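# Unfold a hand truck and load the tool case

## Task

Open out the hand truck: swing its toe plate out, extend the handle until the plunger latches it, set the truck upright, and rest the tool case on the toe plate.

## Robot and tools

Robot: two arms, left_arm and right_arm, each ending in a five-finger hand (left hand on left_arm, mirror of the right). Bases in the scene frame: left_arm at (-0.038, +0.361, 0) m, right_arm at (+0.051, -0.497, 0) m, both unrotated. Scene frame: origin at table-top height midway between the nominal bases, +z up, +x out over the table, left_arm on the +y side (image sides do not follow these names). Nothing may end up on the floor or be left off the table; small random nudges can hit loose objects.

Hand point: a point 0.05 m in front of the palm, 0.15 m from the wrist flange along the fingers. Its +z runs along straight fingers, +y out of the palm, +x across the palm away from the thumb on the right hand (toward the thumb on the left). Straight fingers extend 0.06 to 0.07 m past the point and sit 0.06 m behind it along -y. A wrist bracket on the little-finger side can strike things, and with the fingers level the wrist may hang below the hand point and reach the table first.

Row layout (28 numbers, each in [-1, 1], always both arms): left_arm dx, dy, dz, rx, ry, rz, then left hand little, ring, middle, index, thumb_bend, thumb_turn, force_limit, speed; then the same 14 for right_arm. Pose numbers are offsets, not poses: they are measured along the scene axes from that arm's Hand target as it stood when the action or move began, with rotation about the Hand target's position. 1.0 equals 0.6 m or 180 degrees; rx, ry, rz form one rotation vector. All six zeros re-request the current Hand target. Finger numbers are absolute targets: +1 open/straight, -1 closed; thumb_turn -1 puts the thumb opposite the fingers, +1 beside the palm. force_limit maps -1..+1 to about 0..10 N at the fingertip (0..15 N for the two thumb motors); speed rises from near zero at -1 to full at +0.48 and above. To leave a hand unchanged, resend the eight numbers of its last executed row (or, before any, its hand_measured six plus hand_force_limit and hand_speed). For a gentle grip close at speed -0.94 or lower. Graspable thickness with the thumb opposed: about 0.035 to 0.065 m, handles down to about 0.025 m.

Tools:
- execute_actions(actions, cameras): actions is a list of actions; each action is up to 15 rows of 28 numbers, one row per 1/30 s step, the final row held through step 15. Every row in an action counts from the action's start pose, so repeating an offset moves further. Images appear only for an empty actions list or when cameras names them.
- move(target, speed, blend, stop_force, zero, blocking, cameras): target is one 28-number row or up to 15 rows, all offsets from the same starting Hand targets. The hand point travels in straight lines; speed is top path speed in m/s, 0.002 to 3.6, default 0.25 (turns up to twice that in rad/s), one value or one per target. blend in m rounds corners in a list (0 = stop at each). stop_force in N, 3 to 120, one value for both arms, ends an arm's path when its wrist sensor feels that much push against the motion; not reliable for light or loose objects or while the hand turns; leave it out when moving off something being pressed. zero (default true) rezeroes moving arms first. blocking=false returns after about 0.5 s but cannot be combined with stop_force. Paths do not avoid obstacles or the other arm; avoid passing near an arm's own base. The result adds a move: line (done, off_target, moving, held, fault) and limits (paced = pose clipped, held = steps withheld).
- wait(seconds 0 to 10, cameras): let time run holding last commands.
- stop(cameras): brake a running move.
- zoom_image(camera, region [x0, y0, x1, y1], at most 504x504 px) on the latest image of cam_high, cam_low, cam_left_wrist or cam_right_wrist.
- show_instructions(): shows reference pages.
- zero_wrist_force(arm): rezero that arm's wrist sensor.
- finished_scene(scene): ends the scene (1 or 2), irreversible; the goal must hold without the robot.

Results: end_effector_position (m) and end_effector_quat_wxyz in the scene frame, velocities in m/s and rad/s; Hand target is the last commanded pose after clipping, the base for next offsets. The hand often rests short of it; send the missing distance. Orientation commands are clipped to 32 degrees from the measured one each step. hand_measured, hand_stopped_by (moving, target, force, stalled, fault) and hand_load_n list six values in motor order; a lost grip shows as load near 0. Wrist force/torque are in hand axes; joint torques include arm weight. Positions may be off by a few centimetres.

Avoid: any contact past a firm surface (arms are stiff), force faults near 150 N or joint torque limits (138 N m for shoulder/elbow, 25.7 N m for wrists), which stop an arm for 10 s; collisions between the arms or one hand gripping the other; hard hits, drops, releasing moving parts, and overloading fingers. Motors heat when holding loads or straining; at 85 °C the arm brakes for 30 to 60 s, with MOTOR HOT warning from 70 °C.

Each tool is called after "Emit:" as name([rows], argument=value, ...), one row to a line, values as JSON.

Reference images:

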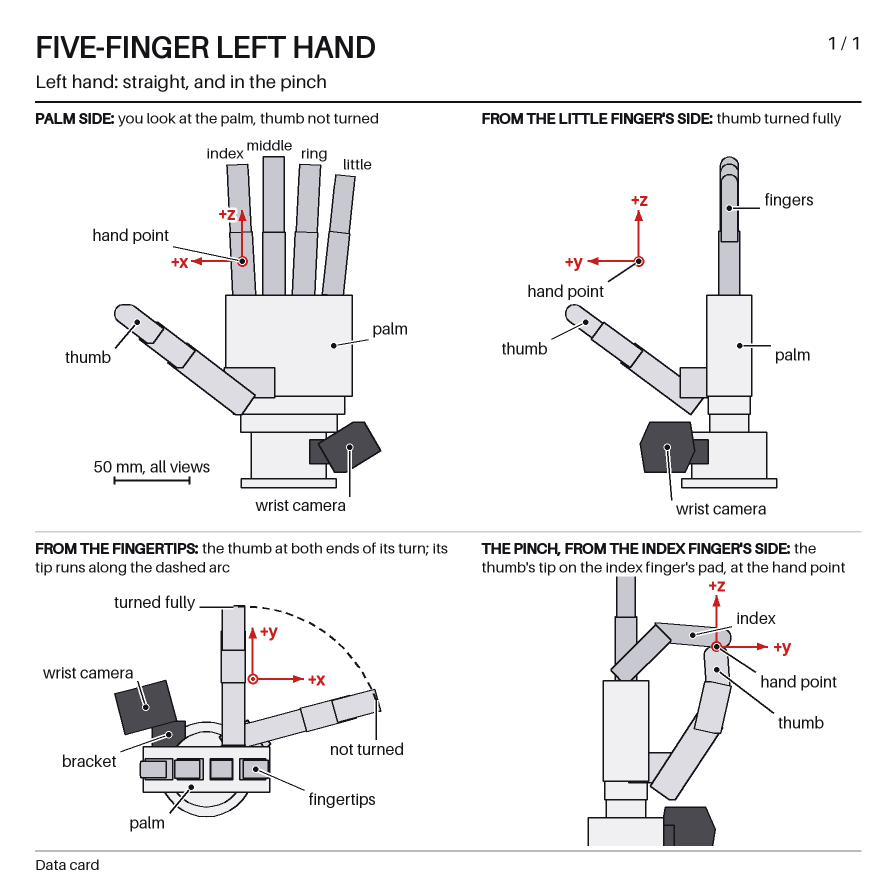

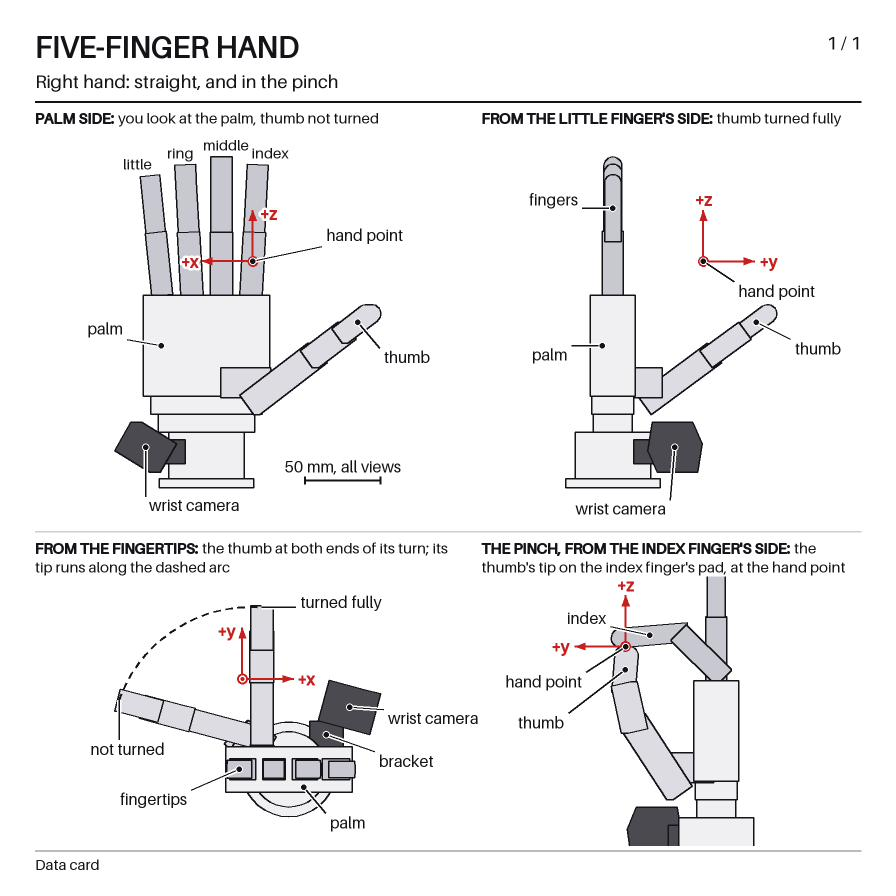

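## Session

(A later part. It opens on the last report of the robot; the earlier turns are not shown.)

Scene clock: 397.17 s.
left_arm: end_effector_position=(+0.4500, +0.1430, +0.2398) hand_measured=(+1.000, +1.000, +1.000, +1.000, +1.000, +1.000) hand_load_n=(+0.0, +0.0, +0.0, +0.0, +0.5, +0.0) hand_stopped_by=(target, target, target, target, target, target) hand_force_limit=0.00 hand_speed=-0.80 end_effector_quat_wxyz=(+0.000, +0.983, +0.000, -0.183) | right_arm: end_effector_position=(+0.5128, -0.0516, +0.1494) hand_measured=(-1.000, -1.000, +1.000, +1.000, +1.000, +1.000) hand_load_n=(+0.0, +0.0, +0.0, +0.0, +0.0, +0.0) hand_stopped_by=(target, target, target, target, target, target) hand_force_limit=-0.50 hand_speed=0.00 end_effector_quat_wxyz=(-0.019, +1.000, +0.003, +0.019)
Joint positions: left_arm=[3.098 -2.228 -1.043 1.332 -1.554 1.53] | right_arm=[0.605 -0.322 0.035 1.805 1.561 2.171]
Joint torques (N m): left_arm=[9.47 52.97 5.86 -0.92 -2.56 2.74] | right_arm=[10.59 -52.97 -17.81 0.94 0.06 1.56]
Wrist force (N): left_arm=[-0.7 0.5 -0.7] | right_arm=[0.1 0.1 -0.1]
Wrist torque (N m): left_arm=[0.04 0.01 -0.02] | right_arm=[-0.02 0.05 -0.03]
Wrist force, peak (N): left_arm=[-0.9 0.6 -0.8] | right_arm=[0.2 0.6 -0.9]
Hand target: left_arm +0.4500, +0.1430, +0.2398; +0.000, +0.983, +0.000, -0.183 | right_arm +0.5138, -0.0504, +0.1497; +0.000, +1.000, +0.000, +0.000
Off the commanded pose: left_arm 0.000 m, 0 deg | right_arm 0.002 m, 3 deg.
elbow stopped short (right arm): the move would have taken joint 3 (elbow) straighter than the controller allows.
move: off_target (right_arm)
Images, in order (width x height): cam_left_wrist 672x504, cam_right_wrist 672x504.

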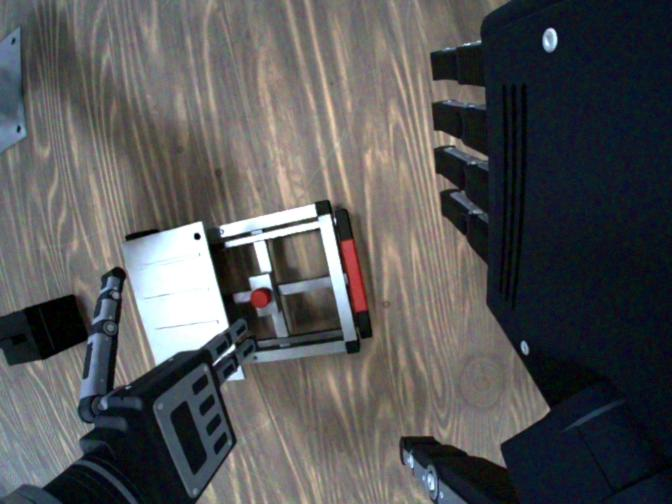

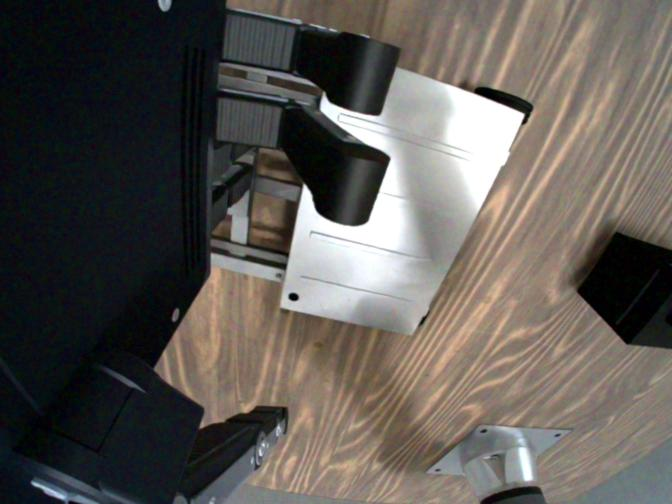

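Emit:
move(target=[0,0,0,0,0,0,1,1,1,1,1,1,0,-0.8,-0.008,0.0,-0.0917,0,0,0,-1,-1,1,1,1,1,-0.5,0], stop_force=12, speed=0.08, cameras=["cam_left_wrist","cam_right_wrist","cam_low"])

Emit:
zoom_image(camera="cam_left_wrist", region=[120, 200, 370, 420])

Emit:
zoom_image(camera="cam_low", region=[300, 120, 480, 280])

Scene clock: 408.87 s.
left_arm: end_effector_position=(+0.4500, +0.1430, +0.2398) hand_measured=(+1.000, +1.000, +1.000, +1.000, +1.000, +1.000) hand_load_n=(+0.0, +0.0, +0.0, +0.0, +0.0, +0.0) hand_stopped_by=(target, target, target, target, target, target) hand_force_limit=0.00 hand_speed=-0.80 end_effector_quat_wxyz=(+0.000, +0.983, +0.000, -0.183) | right_arm: end_effector_position=(+0.5090, -0.0504, +0.0946) hand_measured=(-1.000, -1.000, +1.000, +1.000, +1.000, +1.000) hand_load_n=(+0.0, +0.0, +0.0, -0.5, +0.0, +0.0) hand_stopped_by=(target, target, target, target, target, target) hand_force_limit=-0.50 hand_speed=0.00 end_effector_quat_wxyz=(+0.000, +1.000, +0.000, +0.000)
Joint positions: left_arm=[3.098 -2.228 -1.043 1.332 -1.554 1.53] | right_arm=[0.613 -0.331 0.219 1.684 1.571 2.184]
Joint torques (N m): left_arm=[9.47 53.25 5.85 -0.95 -2.46 2.67] | right_arm=[9.08 -68.27 -10.67 0.71 0.56 0.83]
Wrist force (N): left_arm=[-0.6 0.7 -0.5] | right_arm=[-0.1 1.8 -0.4]
Wrist torque (N m): left_arm=[0.06 0.00 -0.02] | right_arm=[0.01 0.09 -0.04]
Wrist force, peak (N): left_arm=[-0.9 0.6 -0.8] | right_arm=[0.7 11.4 -6.7]
Hand target: left_arm +0.4500, +0.1430, +0.2398; +0.000, +0.983, +0.000, -0.183 | right_arm +0.5090, -0.0504, +0.0946; +0.000, +1.000, +0.000, +0.000
Off the commanded pose: left_arm 0.000 m, 0 deg | right_arm 0.000 m, 0 deg.
move: done
Images, in order (width x height): cam_low 896x504, cam_left_wrist 672x504, cam_right_wrist 672x504.

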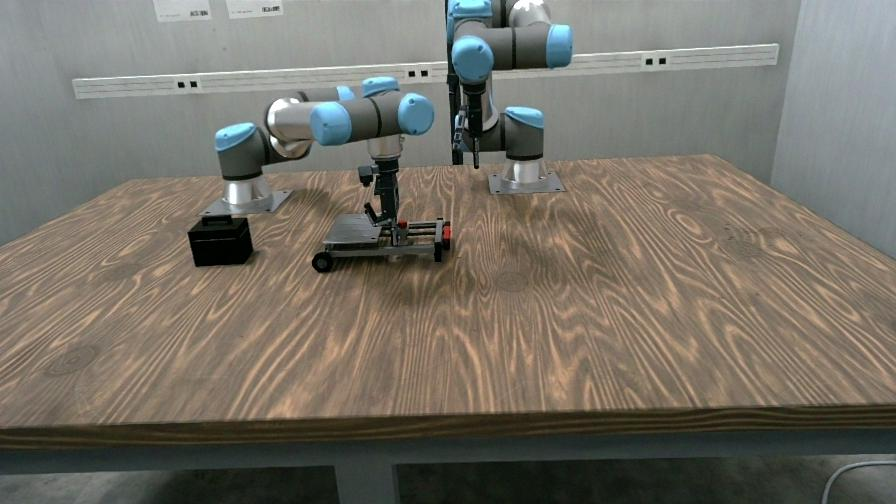

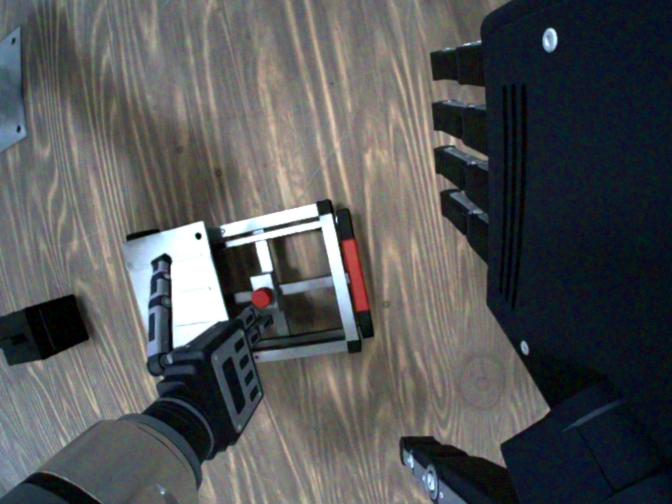

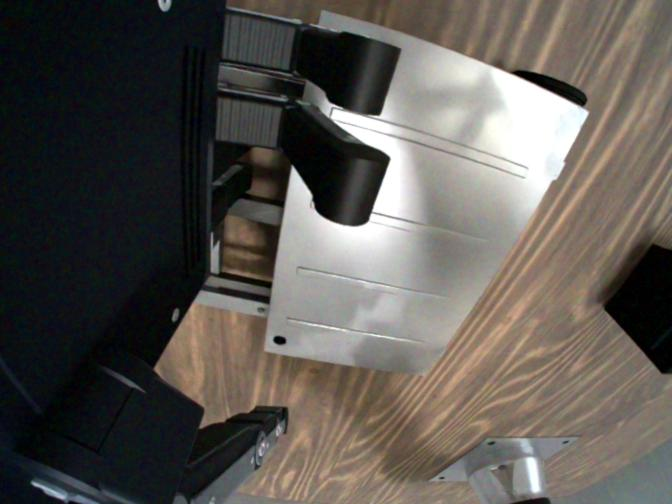

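Scaled by 2.016 from the camera's 672x504 image, which has a finer 960x720 frame.

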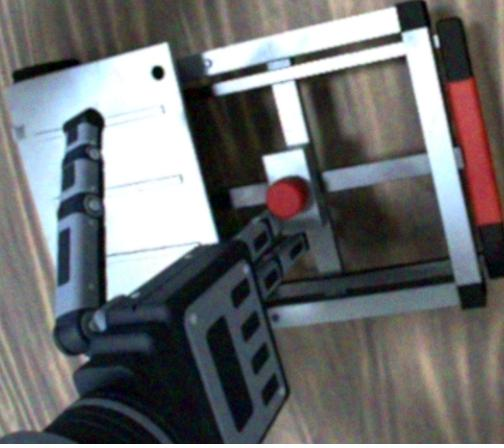

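Scaled by 2.800.

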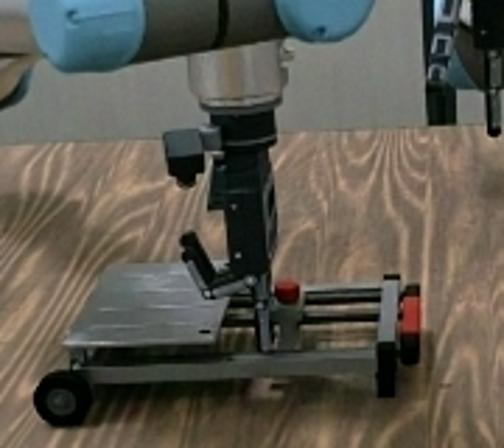

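Emit:
move(target=[0,0,0,0,0,0,1,1,1,1,1,1,0,-0.8,0.005,-0.017,-0.005,0,0,0,-1,-1,1,1,1,1,-0.5,0], stop_force=12, speed=0.05)

Emit:
execute_actions([
  [[0,0,0,0,0,0,1,1,1,1,1,1,0,-0.8,0,0,0,0,0,0,-1,-1,0.3,0.3,1,1,-0.8,-0.6]],
], cameras=["cam_left_wrist","cam_right_wrist","cam_low"])

Emit:
zoom_image(camera="cam_low", region=[300, 120, 480, 280])

Scene clock: 419.07 s.
left_arm: end_effector_position=(+0.4500, +0.1430, +0.2398) hand_measured=(+1.000, +1.000, +1.000, +1.000, +1.000, +1.000) hand_load_n=(+0.0, +0.0, +0.0, +0.0, +0.0, +0.0) hand_stopped_by=(target, target, target, target, target, target) hand_force_limit=0.00 hand_speed=-0.80 end_effector_quat_wxyz=(+0.000, +0.983, +0.000, -0.183) | right_arm: end_effector_position=(+0.5120, -0.0606, +0.0916) hand_measured=(-1.000, -1.000, +1.000, +1.000, +1.000, +1.000) hand_load_n=(+0.0, +0.0, +0.0, +0.0, +0.0, +0.0) hand_stopped_by=(target, target, target, target, target, target) hand_force_limit=-0.50 hand_speed=0.00 end_effector_quat_wxyz=(+0.000, +1.000, +0.000, +0.000)
Joint positions: left_arm=[3.098 -2.228 -1.043 1.332 -1.554 1.53] | right_arm=[0.599 -0.38 0.324 1.627 1.571 2.169]
Joint torques (N m): left_arm=[9.17 52.81 6.1 -1.01 -2.53 2.62] | right_arm=[-8.35 -67.18 -10.84 0.91 -2.4 -1.35]
Wrist force (N): left_arm=[-0.6 0.6 -0.6] | right_arm=[-0.3 0.7 -0.1]
Wrist torque (N m): left_arm=[0.06 -0.01 -0.02] | right_arm=[0.06 0.09 0.11]
Wrist force, peak (N): left_arm=[-0.6 0.7 -0.9] | right_arm=[0.0 2.1 -0.5]
Hand target: left_arm +0.4500, +0.1430, +0.2398; +0.000, +0.983, +0.000, -0.183 | right_arm +0.5120, -0.0606, +0.0916; +0.000, +1.000, +0.000, +0.000
Off the commanded pose: left_arm 0.000 m, 0 deg | right_arm 0.000 m, 0 deg.
move: done

Scene clock: 419.77 s.
left_arm: end_effector_position=(+0.4500, +0.1430, +0.2398) hand_measured=(+1.000, +1.000, +1.000, +1.000, +1.000, +1.000) hand_load_n=(+0.0, +0.0, +0.0, +0.0, +0.0, +0.0) hand_stopped_by=(target, target, target, target, target, target) hand_force_limit=0.00 hand_speed=-0.80 end_effector_quat_wxyz=(+0.000, +0.983, +0.000, -0.183) | right_arm: end_effector_position=(+0.5120, -0.0606, +0.0916) hand_measured=(-1.000, -1.000, +0.598, +0.598, +1.000, +1.000) hand_load_n=(+0.5, +0.0, +0.0, +0.0, +0.0, +0.0) hand_stopped_by=(target, target, force, force, target, target) hand_force_limit=-0.80 hand_speed=-0.60 end_effector_quat_wxyz=(+0.000, +1.000, +0.000, +0.000)
Joint positions: left_arm=[3.098 -2.228 -1.043 1.332 -1.554 1.53] | right_arm=[0.599 -0.38 0.324 1.627 1.571 2.169]
Joint torques (N m): left_arm=[9.45 53.09 5.93 -0.97 -2.52 2.61] | right_arm=[-8.02 -66.6 -12.03 3.69 2.68 -1.28]
Wrist force (N): left_arm=[-0.3 0.4 -0.5] | right_arm=[-0.4 0.6 0.0]
Wrist torque (N m): left_arm=[0.02 -0.04 0.01] | right_arm=[0.05 0.10 0.10]
Wrist force, peak (N): left_arm=[-0.8 0.4 -0.8] | right_arm=[0.2 -7.1 2.3]
Hand target: left_arm +0.4500, +0.1430, +0.2398; +0.000, +0.983, +0.000, -0.183 | right_arm +0.5120, -0.0606, +0.0916; +0.000, +1.000, +0.000, +0.000
Off the commanded pose: left_arm 0.000 m, 0 deg | right_arm 0.000 m, 0 deg.
Images, in order (width x height): cam_low 896x504, cam_left_wrist 672x504, cam_right_wrist 672x504.

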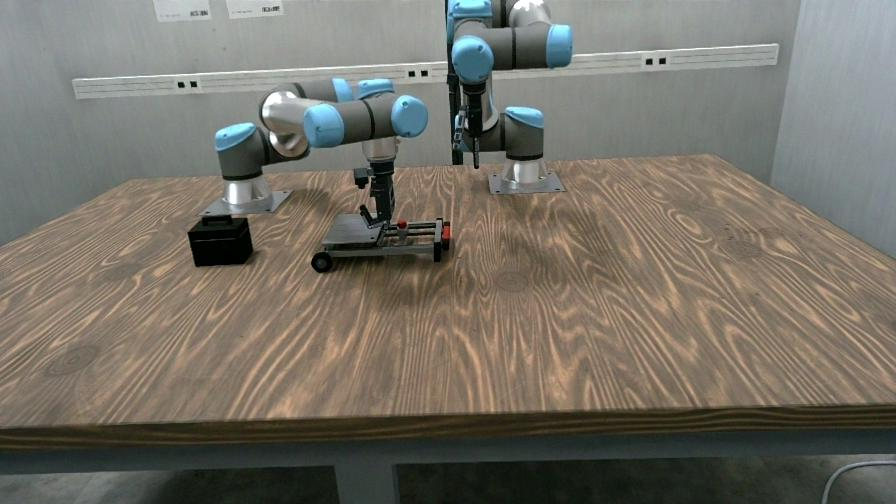

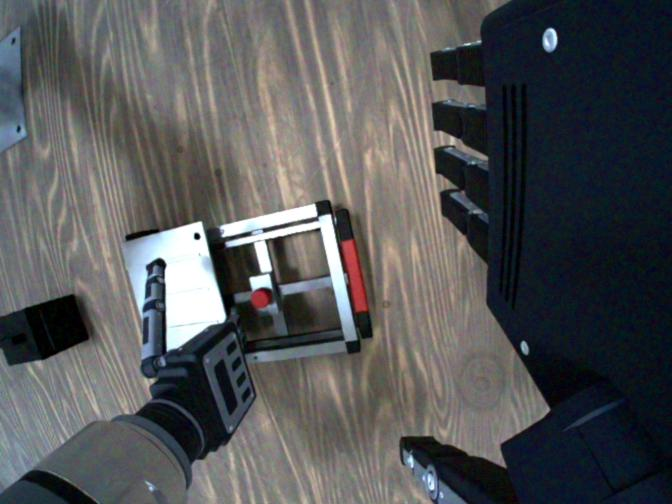

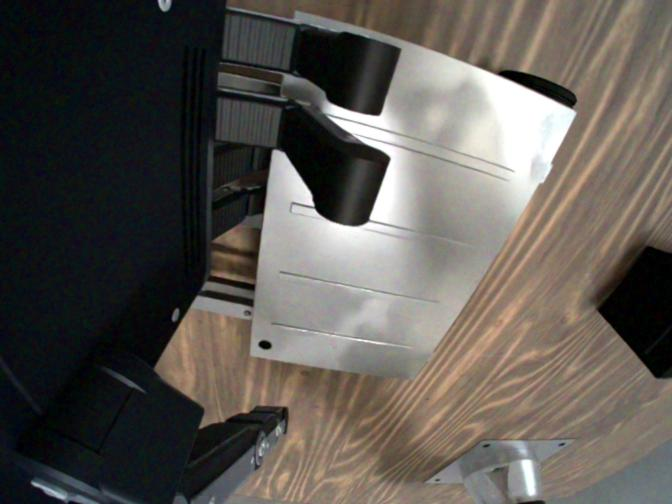

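Scaled by 2.800.

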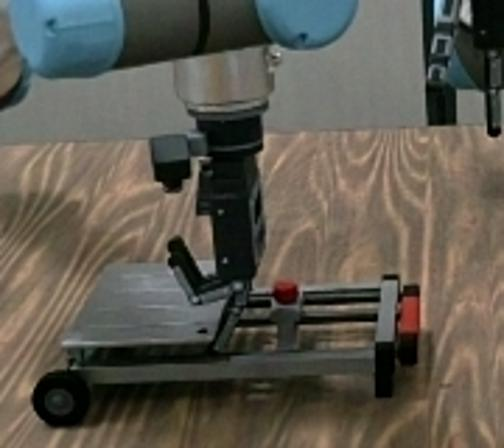

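Emit:
execute_actions([
  [[0,0,0,0,0,0,1,1,1,1,1,1,0,-0.8,0,0,0,0,0,0,-1,-1,1,1,1,1,-0.5,0.0]],
])

Emit:
move([
  [0,0,0,0,0,0,1,1,1,1,1,1,0,-0.8,0,0,0.1,0,0,0,-1,-1,1,1,1,1,-0.5,0],
  [0,0,0,0,0,0,1,1,1,1,1,1,0,-0.8,0.025,0.044,0.1,0,0,0,-1,-1,-1,0.5,1,1,-0.5,0],
], speed=0.12)

Emit:
move(target=[0,0,0,0,0,0,1,1,1,1,1,1,0,-0.8,0,0,-0.1,0,0,0,-1,-1,-1,0.5,1,1,-0.5,0], speed=0.06, stop_force=10, cameras=["cam_left_wrist","cam_right_wrist","cam_low"])

Emit:
zoom_image(camera="cam_low", region=[300, 120, 480, 280])

Scene clock: 443.53 s.
left_arm: end_effector_position=(+0.4500, +0.1430, +0.2398) hand_measured=(+1.000, +1.000, +1.000, +1.000, +1.000, +1.000) hand_load_n=(+0.0, +0.0, +0.0, +0.0, +0.0, +0.0) hand_stopped_by=(target, target, target, target, target, target) hand_force_limit=0.00 hand_speed=-0.80 end_effector_quat_wxyz=(+0.000, +0.983, +0.000, -0.183) | right_arm: end_effector_position=(+0.5120, -0.0606, +0.0916) hand_measured=(-1.000, -1.000, +1.000, +1.000, +1.000, +1.000) hand_load_n=(+0.0, +0.0, +0.0, +0.0, +0.0, +0.0) hand_stopped_by=(target, target, target, target, target, target) hand_force_limit=-0.50 hand_speed=0.00 end_effector_quat_wxyz=(+0.000, +1.000, +0.000, +0.000)
Joint positions: left_arm=[3.098 -2.228 -1.043 1.332 -1.554 1.53] | right_arm=[0.599 -0.38 0.324 1.627 1.571 2.169]
Joint torques (N m): left_arm=[9.42 53.48 5.87 -0.94 -2.48 2.52] | right_arm=[2.51 -60.27 -15.19 3.18 1.45 -1.2]
Wrist force (N): left_arm=[-0.4 0.4 -0.7] | right_arm=[0.1 0.6 -0.3]
Wrist torque (N m): left_arm=[0.03 -0.03 0.00] | right_arm=[0.06 0.04 0.12]
Wrist force, peak (N): left_arm=[-0.8 0.5 -0.8] | right_arm=[0.1 0.8 -0.2]
Hand target: left_arm +0.4500, +0.1430, +0.2398; +0.000, +0.983, +0.000, -0.183 | right_arm +0.5120, -0.0606, +0.0916; +0.000, +1.000, +0.000, +0.000
Off the commanded pose: left_arm 0.000 m, 0 deg | right_arm 0.000 m, 0 deg.

Scene clock: 446.53 s.
left_arm: end_effector_position=(+0.4500, +0.1430, +0.2398) hand_measured=(+1.000, +1.000, +1.000, +1.000, +1.000, +1.000) hand_load_n=(+0.0, +0.0, +0.0, +0.0, +0.0, +0.0) hand_stopped_by=(target, target, target, target, target, target) hand_force_limit=0.00 hand_speed=-0.80 end_effector_quat_wxyz=(+0.000, +0.983, +0.000, -0.183) | right_arm: end_effector_position=(+0.5259, -0.0354, +0.1511) hand_measured=(-1.000, -1.000, -1.000, +0.500, +1.000, +1.000) hand_load_n=(+0.0, +0.0, +0.0, +0.0, +0.0, +0.0) hand_stopped_by=(target, target, target, target, target, target) hand_force_limit=-0.50 hand_speed=0.00 end_effector_quat_wxyz=(-0.053, +0.997, +0.007, +0.052)
Joint positions: left_arm=[3.098 -2.228 -1.043 1.332 -1.554 1.53] | right_arm=[0.608 -0.341 0.035 1.731 1.543 2.167]
Joint torques (N m): left_arm=[9.31 53.19 6.13 -0.97 -2.49 2.49] | right_arm=[9.46 -67.94 -23.88 0.74 -2.32 1.44]
Wrist force (N): left_arm=[-0.5 0.4 -0.7] | right_arm=[-0.4 0.3 -0.1]
Wrist torque (N m): left_arm=[0.03 -0.02 0.00] | right_arm=[0.04 0.14 -0.02]
Wrist force, peak (N): left_arm=[-0.5 0.6 -0.9] | right_arm=[-0.4 0.9 -0.4]
Hand target: left_arm +0.4500, +0.1430, +0.2398; +0.000, +0.983, +0.000, -0.183 | right_arm +0.5270, -0.0342, +0.1516; +0.000, +1.000, +0.000, +0.000
Off the commanded pose: left_arm 0.000 m, 0 deg | right_arm 0.002 m, 9 deg.
elbow stopped short (right arm): the move would have taken joint 3 (elbow) straighter than the controller allows.
move: off_target (right_arm); target 2's new numbers were sent with right_arm's hand 0.002 m and 9 deg from that target

Scene clock: 448.90 s.
left_arm: end_effector_position=(+0.4500, +0.1430, +0.2398) hand_measured=(+1.000, +1.000, +1.000, +1.000, +1.000, +1.000) hand_load_n=(+0.0, +0.0, +0.0, +0.0, +0.0, +0.0) hand_stopped_by=(target, target, target, target, target, target) hand_force_limit=0.00 hand_speed=-0.80 end_effector_quat_wxyz=(+0.000, +0.983, +0.000, -0.183) | right_arm: end_effector_position=(+0.5260, -0.0353, +0.0913) hand_measured=(-1.000, -1.000, -1.000, +0.500, +1.000, +1.000) hand_load_n=(+0.0, +0.0, +0.5, +0.0, +0.0, +0.0) hand_stopped_by=(target, target, target, target, target, target) hand_force_limit=-0.50 hand_speed=0.00 end_effector_quat_wxyz=(-0.027, +0.999, +0.004, +0.027)
Joint positions: left_arm=[3.098 -2.228 -1.043 1.332 -1.554 1.53] | right_arm=[0.612 -0.252 0.035 1.713 1.557 2.177]
Joint torques (N m): left_arm=[9.57 53.15 5.84 -1.08 -2.49 2.47] | right_arm=[10.39 -53.93 -17.31 0.88 2.52 1.49]
Wrist force (N): left_arm=[-0.3 0.6 -0.7] | right_arm=[-0.3 0.3 -0.4]
Wrist torque (N m): left_arm=[0.07 -0.05 0.00] | right_arm=[0.04 0.12 -0.05]
Wrist force, peak (N): left_arm=[-0.6 0.8 -0.6] | right_arm=[-0.2 0.6 -0.7]
Hand target: left_arm +0.4500, +0.1430, +0.2398; +0.000, +0.983, +0.000, -0.183 | right_arm +0.5270, -0.0342, +0.0916; +0.000, +1.000, +0.000, +0.000
Off the commanded pose: left_arm 0.000 m, 0 deg | right_arm 0.002 m, 4 deg.
elbow stopped short (right arm): the move would have taken joint 3 (elbow) straighter than the controller allows.
move: off_target (right_arm)
Images, in order (width x height): cam_low 896x504, cam_left_wrist 672x504, cam_right_wrist 672x504.

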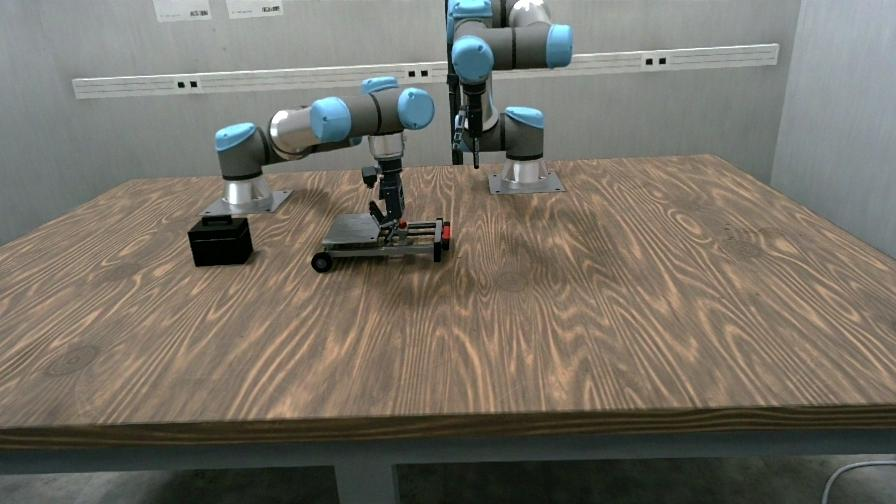

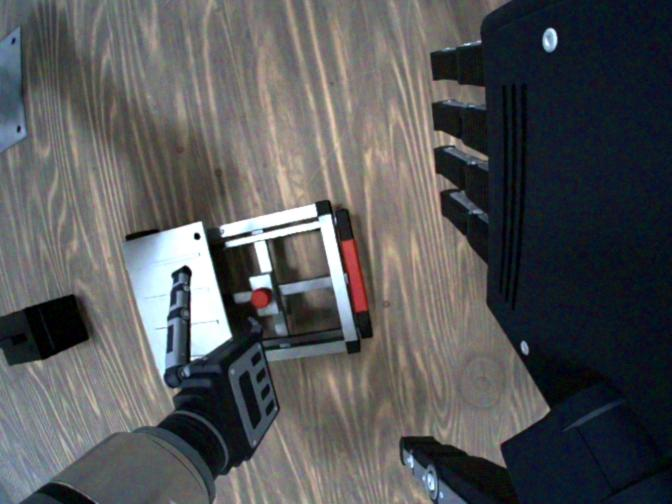

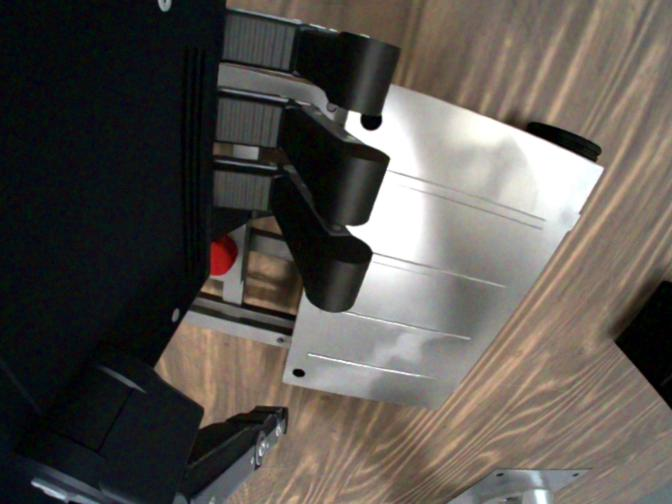

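Scaled by 2.800.

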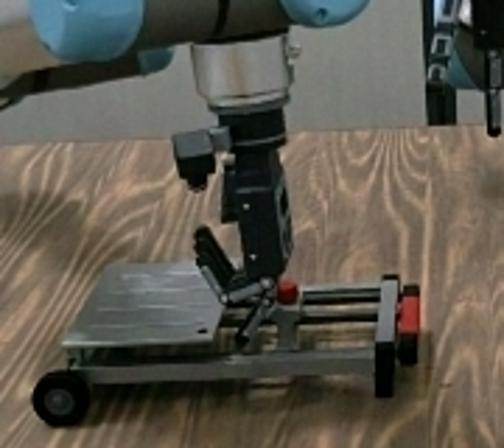

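Emit:
move(target=[0,0,0,0,0,0,1,1,1,1,1,1,0,-0.8,0,0.0,-0.020,0,0,0,-1,-1,-1,0.15,1,1,-0.5,0], speed=0.05, stop_force=10)

Emit:
move(target=[0,0,0,0,0,0,1,1,1,1,1,1,0,-0.8,0,-0.01,-0.006,0,0,0,-1,-1,-1,0.0,1,1,-0.5,0], speed=0.05, stop_force=10, cameras=["cam_left_wrist","cam_right_wrist","cam_low"])

Emit:
zoom_image(camera="cam_low", region=[300, 120, 480, 280])

Scene clock: 457.03 s.
left_arm: end_effector_position=(+0.4500, +0.1430, +0.2398) hand_measured=(+1.000, +1.000, +1.000, +1.000, +1.000, +1.000) hand_load_n=(+0.0, +0.0, +0.0, +0.0, +0.0, +0.0) hand_stopped_by=(target, target, target, target, target, target) hand_force_limit=0.00 hand_speed=-0.80 end_effector_quat_wxyz=(+0.000, +0.983, +0.000, -0.183) | right_arm: end_effector_position=(+0.5260, -0.0353, +0.0793) hand_measured=(-1.000, -1.000, -1.000, +0.158, +1.000, +1.000) hand_load_n=(+0.5, +0.0, +0.0, +0.0, +0.0, +0.0) hand_stopped_by=(target, target, target, force, target, target) hand_force_limit=-0.50 hand_speed=0.00 end_effector_quat_wxyz=(-0.023, +0.999, +0.003, +0.023)
Joint positions: left_arm=[3.098 -2.228 -1.043 1.332 -1.554 1.53] | right_arm=[0.613 -0.235 0.035 1.708 1.559 2.178]
Joint torques (N m): left_arm=[9.49 52.95 6.29 -0.96 -2.5 2.39] | right_arm=[10.07 -54.79 -13.21 0.87 2.52 1.38]
Wrist force (N): left_arm=[-0.5 0.6 -0.6] | right_arm=[-0.1 0.3 -0.4]
Wrist torque (N m): left_arm=[0.05 -0.02 -0.01] | right_arm=[0.06 0.10 -0.04]
Wrist force, peak (N): left_arm=[-0.6 0.6 -0.8] | right_arm=[-0.4 -3.1 2.9]
Hand target: left_arm +0.4500, +0.1430, +0.2398; +0.000, +0.983, +0.000, -0.183 | right_arm +0.5270, -0.0342, +0.0796; +0.000, +1.000, +0.000, +0.000
Off the commanded pose: left_arm 0.000 m, 0 deg | right_arm 0.002 m, 4 deg.
elbow stopped short (right arm): the move would have taken joint 3 (elbow) straighter than the controller allows.
move: off_target (right_arm)

Scene clock: 458.63 s.
left_arm: end_effector_position=(+0.4500, +0.1430, +0.2398) hand_measured=(+1.000, +1.000, +1.000, +1.000, +1.000, +1.000) hand_load_n=(+0.0, +0.0, +0.0, +0.0, +0.0, +0.0) hand_stopped_by=(target, target, target, target, target, target) hand_force_limit=0.00 hand_speed=-0.80 end_effector_quat_wxyz=(+0.000, +0.983, +0.000, -0.183) | right_arm: end_effector_position=(+0.5261, -0.0412, +0.0757) hand_measured=(-1.000, -1.000, -1.000, +0.000, +1.000, +1.000) hand_load_n=(+0.0, +0.0, +0.0, +0.5, -0.5, +0.0) hand_stopped_by=(target, target, target, target, target, target) hand_force_limit=-0.50 hand_speed=0.00 end_effector_quat_wxyz=(-0.015, +1.000, +0.002, +0.015)
Joint positions: left_arm=[3.098 -2.228 -1.043 1.332 -1.554 1.53] | right_arm=[0.607 -0.227 0.035 1.721 1.563 2.174]
Joint torques (N m): left_arm=[9.52 52.76 6.26 -0.93 -2.48 2.37] | right_arm=[-8.97 -54.21 -13.45 3.55 2.47 -1.25]
Wrist force (N): left_arm=[-0.7 0.4 -1.0] | right_arm=[-0.3 0.2 -0.3]
Wrist torque (N m): left_arm=[0.05 0.00 -0.02] | right_arm=[0.04 0.12 0.09]
Wrist force, peak (N): left_arm=[-0.7 0.4 -1.0] | right_arm=[-0.5 0.7 -0.4]
Hand target: left_arm +0.4500, +0.1430, +0.2398; +0.000, +0.983, +0.000, -0.183 | right_arm +0.5270, -0.0402, +0.0760; +0.000, +1.000, +0.000, +0.000
Off the commanded pose: left_arm 0.000 m, 0 deg | right_arm 0.001 m, 2 deg.
elbow stopped short (right arm): the move would have taken joint 3 (elbow) straighter than the controller allows.
move: done
Images, in order (width x height): cam_low 896x504, cam_left_wrist 672x504, cam_right_wrist 672x504.

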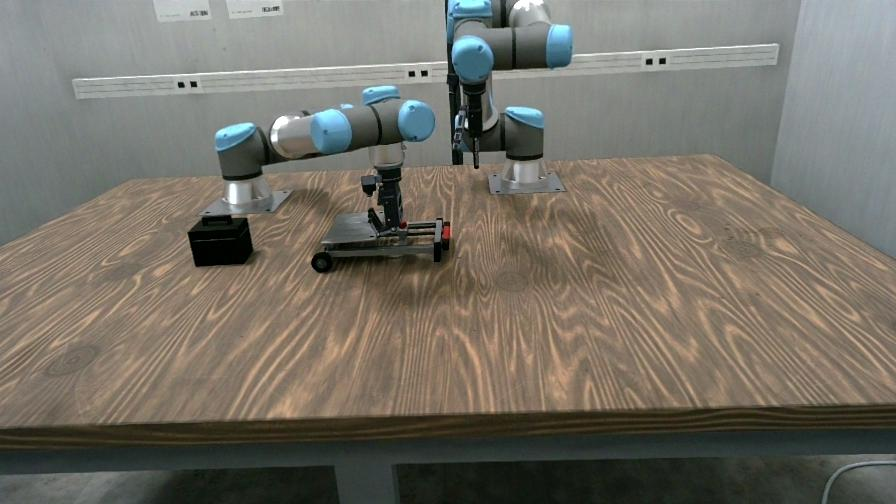

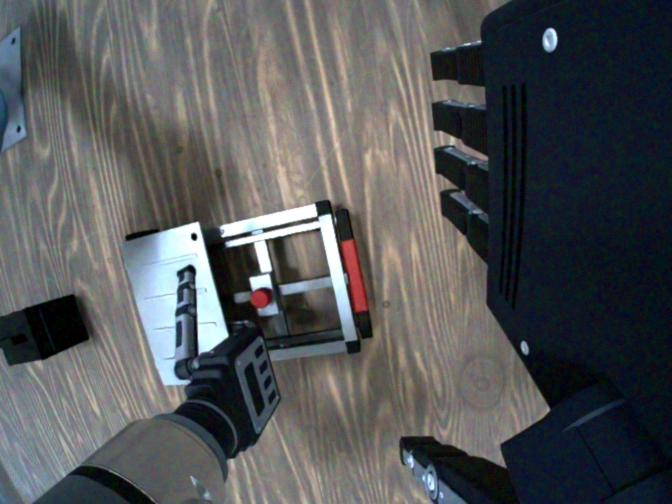

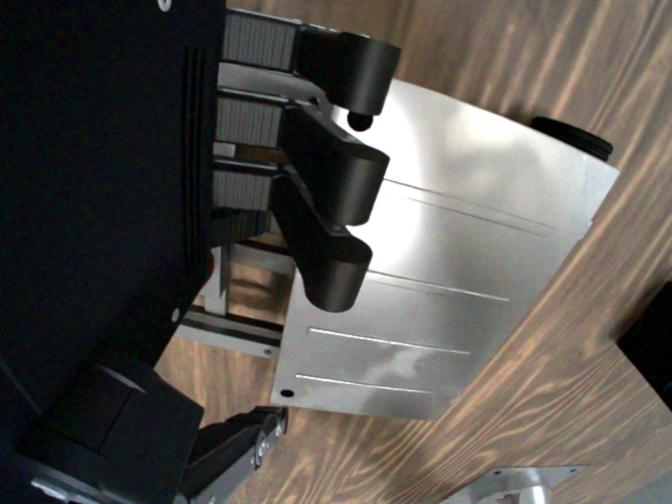

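Scaled by 2.800.

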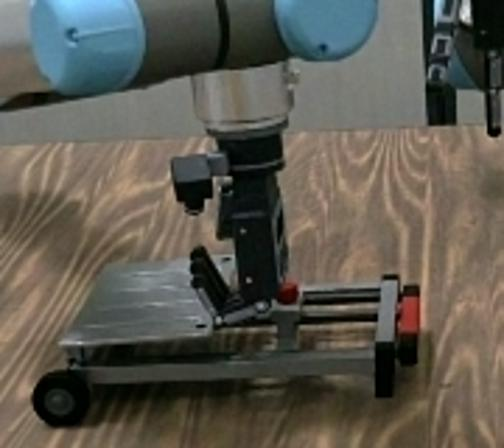

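Emit:
move([
  [0,0,0,0,0,0,1,1,1,1,1,1,0,-0.8,0,-0.004,0.045,0,0,0,-1,-1,-1,0.0,1,1,-0.5,0],
  [0,0,0,0,0,0,1,1,1,1,1,1,0,-0.8,0,-0.018,0.0867,0,0,0,-1,-1,-1,0.0,1,1,-0.5,0],
  [0,0,0,0,0,0,1,1,1,1,1,1,0,-0.8,0,-0.045,0.125,0,0,0,-1,-1,-1,0.0,1,1,-0.5,0],
  [0,0,0,0,0,0,1,1,1,1,1,1,0,-0.8,0,-0.0763,0.1533,0,0,0,-1,-1,-1,0.0,1,1,-0.5,0],
], speed=0.06, blend=[0.01,0.01,0.01,0], cameras=["cam_left_wrist","cam_high","cam_low"])

Emit:
zoom_image(camera="cam_low", region=[300, 120, 480, 280])

Scene clock: 473.47 s.
left_arm: end_effector_position=(+0.4500, +0.1430, +0.2398) hand_measured=(+1.000, +1.000, +1.000, +1.000, +1.000, +1.000) hand_load_n=(+0.0, +0.0, +0.0, +0.0, +0.0, +0.0) hand_stopped_by=(target, target, target, target, target, target) hand_force_limit=0.00 hand_speed=-0.80 end_effector_quat_wxyz=(+0.000, +0.983, +0.000, -0.183) | right_arm: end_effector_position=(+0.5263, -0.0865, +0.1676) hand_measured=(-1.000, -1.000, -1.000, +0.000, +1.000, +1.000) hand_load_n=(+0.0, +0.0, +0.0, +3.5, +0.0, +0.0) hand_stopped_by=(target, target, target, target, target, target) hand_force_limit=-0.50 hand_speed=0.00 end_effector_quat_wxyz=(-0.003, +1.000, +0.001, +0.004)
Joint positions: left_arm=[3.098 -2.228 -1.043 1.332 -1.554 1.53] | right_arm=[0.555 -0.337 0.035 1.863 1.569 2.124]
Joint torques (N m): left_arm=[9.48 52.85 6.45 -1.01 -2.54 2.25] | right_arm=[-9.69 -68.86 -13.36 4.42 2.94 -1.39]
Wrist force (N): left_arm=[-0.5 0.7 -0.7] | right_arm=[-0.4 -1.1 2.4]
Wrist torque (N m): left_arm=[0.07 -0.02 -0.01] | right_arm=[0.10 0.15 0.09]
Wrist force, peak (N): left_arm=[-0.7 0.7 -0.9] | right_arm=[-0.7 1.8 4.2]
Hand target: left_arm +0.4500, +0.1430, +0.2398; +0.000, +0.983, +0.000, -0.183 | right_arm +0.5270, -0.0860, +0.1680; +0.000, +1.000, +0.000, +0.000
Off the commanded pose: left_arm 0.000 m, 0 deg | right_arm 0.001 m, 1 deg.
elbow stopped short (right arm): the move would have taken joint 3 (elbow) straighter than the controller allows.
move: done
Images, in order (width x height): cam_high 896x504, cam_low 896x504, cam_left_wrist 672x504.

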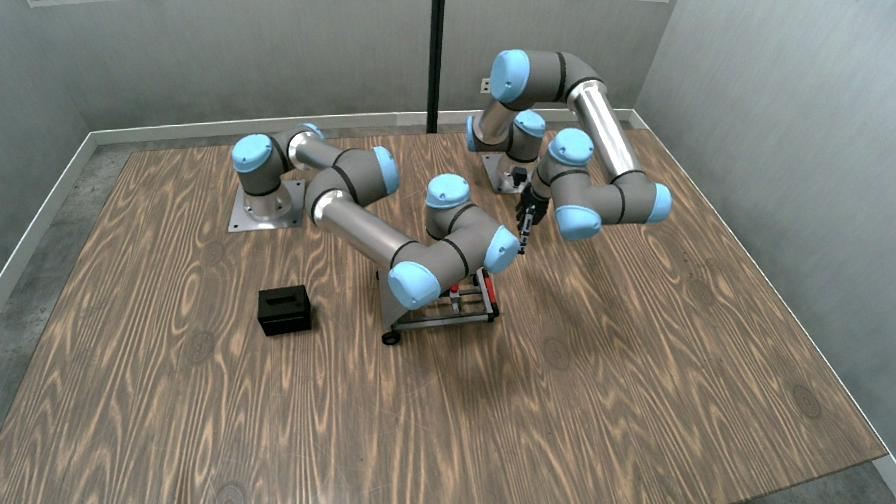

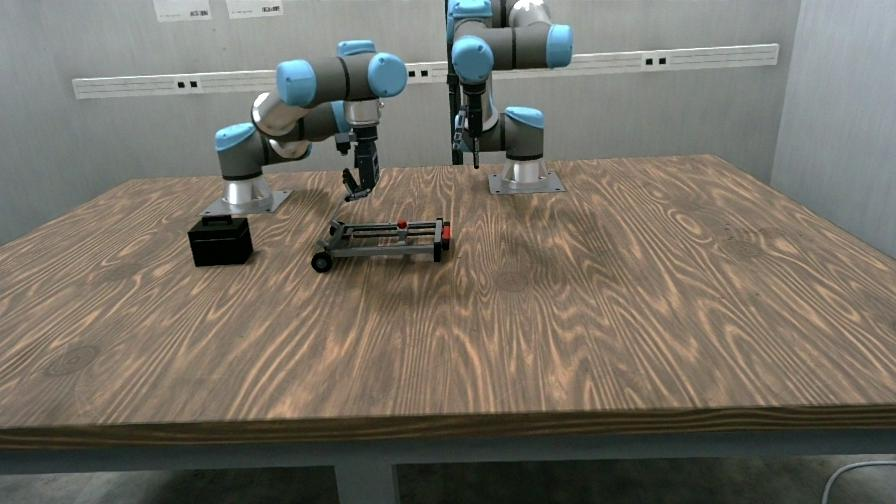

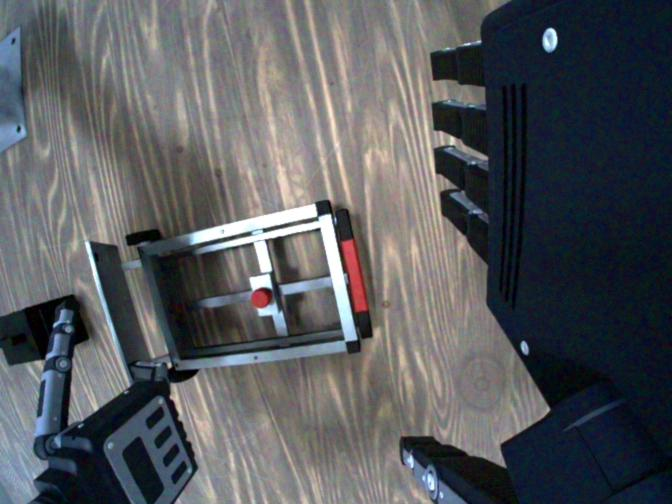

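Scaled by 2.800.

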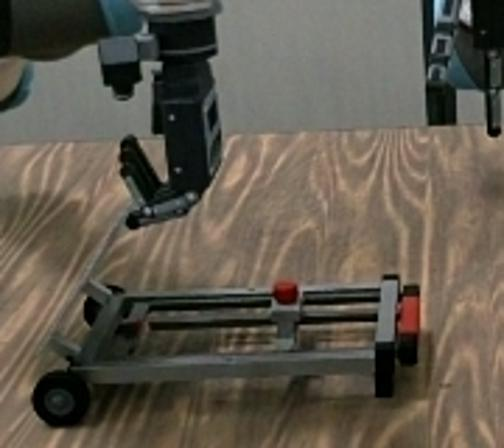

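Emit:
move([
  [0,0,0,0,0,0,1,1,1,1,1,1,0,-0.8,0,-0.0545,0.025,0,0,0,-1,-1,-1,0.0,1,1,-0.5,0],
  [0,0,0,0,0,0,1,1,1,1,1,1,0,-0.8,0,-0.0842,0.030,0,0,0,-1,-1,-1,0.0,1,1,-0.5,0],
], speed=0.05, blend=[0.01,0], stop_force=10, cameras=["cam_left_wrist","cam_high","cam_low"])

Emit:
zoom_image(camera="cam_low", region=[300, 120, 480, 280])

Scene clock: 480.23 s.
left_arm: end_effector_position=(+0.4500, +0.1430, +0.2398) hand_measured=(+1.000, +1.000, +1.000, +1.000, +1.000, +1.000) hand_load_n=(+0.0, +0.0, +0.0, +0.0, +0.0, +0.0) hand_stopped_by=(target, target, target, target, target, target) hand_force_limit=0.00 hand_speed=-0.80 end_effector_quat_wxyz=(+0.000, +0.983, +0.000, -0.183) | right_arm: end_effector_position=(+0.5270, -0.1365, +0.1860) hand_measured=(-1.000, -1.000, -1.000, +0.000, +1.000, +1.000) hand_load_n=(+0.0, +0.0, +0.0, +2.0, +0.0, +0.0) hand_stopped_by=(target, target, target, target, target, target) hand_force_limit=-0.50 hand_speed=0.00 end_effector_quat_wxyz=(+0.000, +1.000, +0.000, +0.000)
Joint positions: left_arm=[3.098 -2.228 -1.043 1.332 -1.554 1.53] | right_arm=[0.489 -0.582 0.479 1.674 1.571 2.06]
Joint torques (N m): left_arm=[9.35 52.79 6.11 -1 -2.5 2.25] | right_arm=[-9.54 -63.78 -10.78 1.34 -1.93 -1.43]
Wrist force (N): left_arm=[-0.4 0.6 -0.3] | right_arm=[-0.1 -1.2 1.1]
Wrist torque (N m): left_arm=[0.04 -0.02 -0.01] | right_arm=[0.10 0.08 0.12]
Wrist force, peak (N): left_arm=[-0.7 0.8 -0.7] | right_arm=[0.1 -1.4 2.8]
Hand target: left_arm +0.4500, +0.1430, +0.2398; +0.000, +0.983, +0.000, -0.183 | right_arm +0.5270, -0.1365, +0.1860; +0.000, +1.000, +0.000, +0.000
Off the commanded pose: left_arm 0.000 m, 0 deg | right_arm 0.000 m, 0 deg.
move: done; blend cut to 0.009 m at target 1
Images, in order (width x height): cam_high 896x504, cam_low 896x504, cam_left_wrist 672x504.

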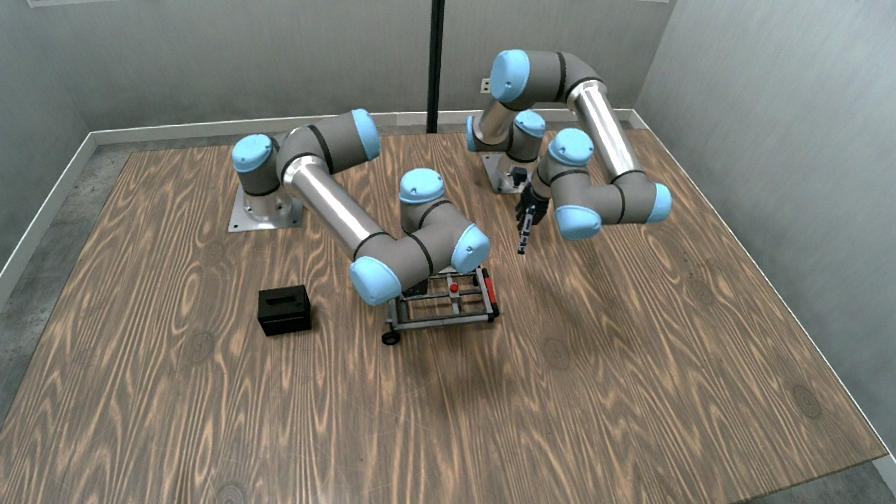

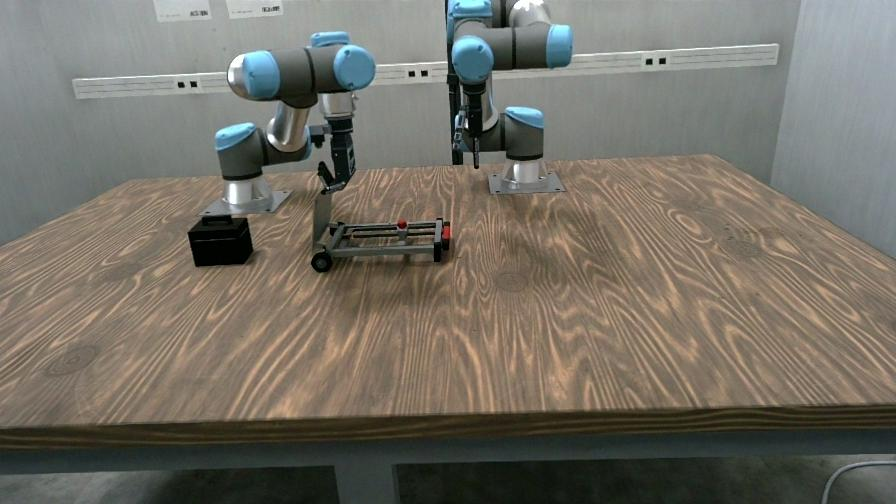

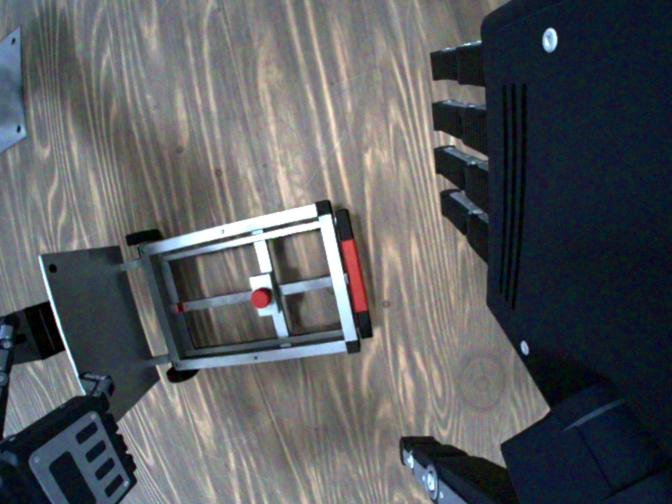

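Scaled by 2.800.

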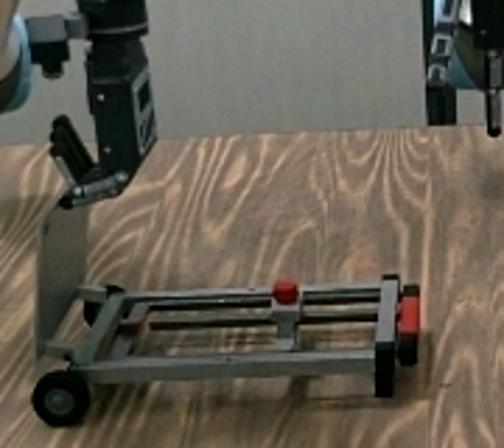

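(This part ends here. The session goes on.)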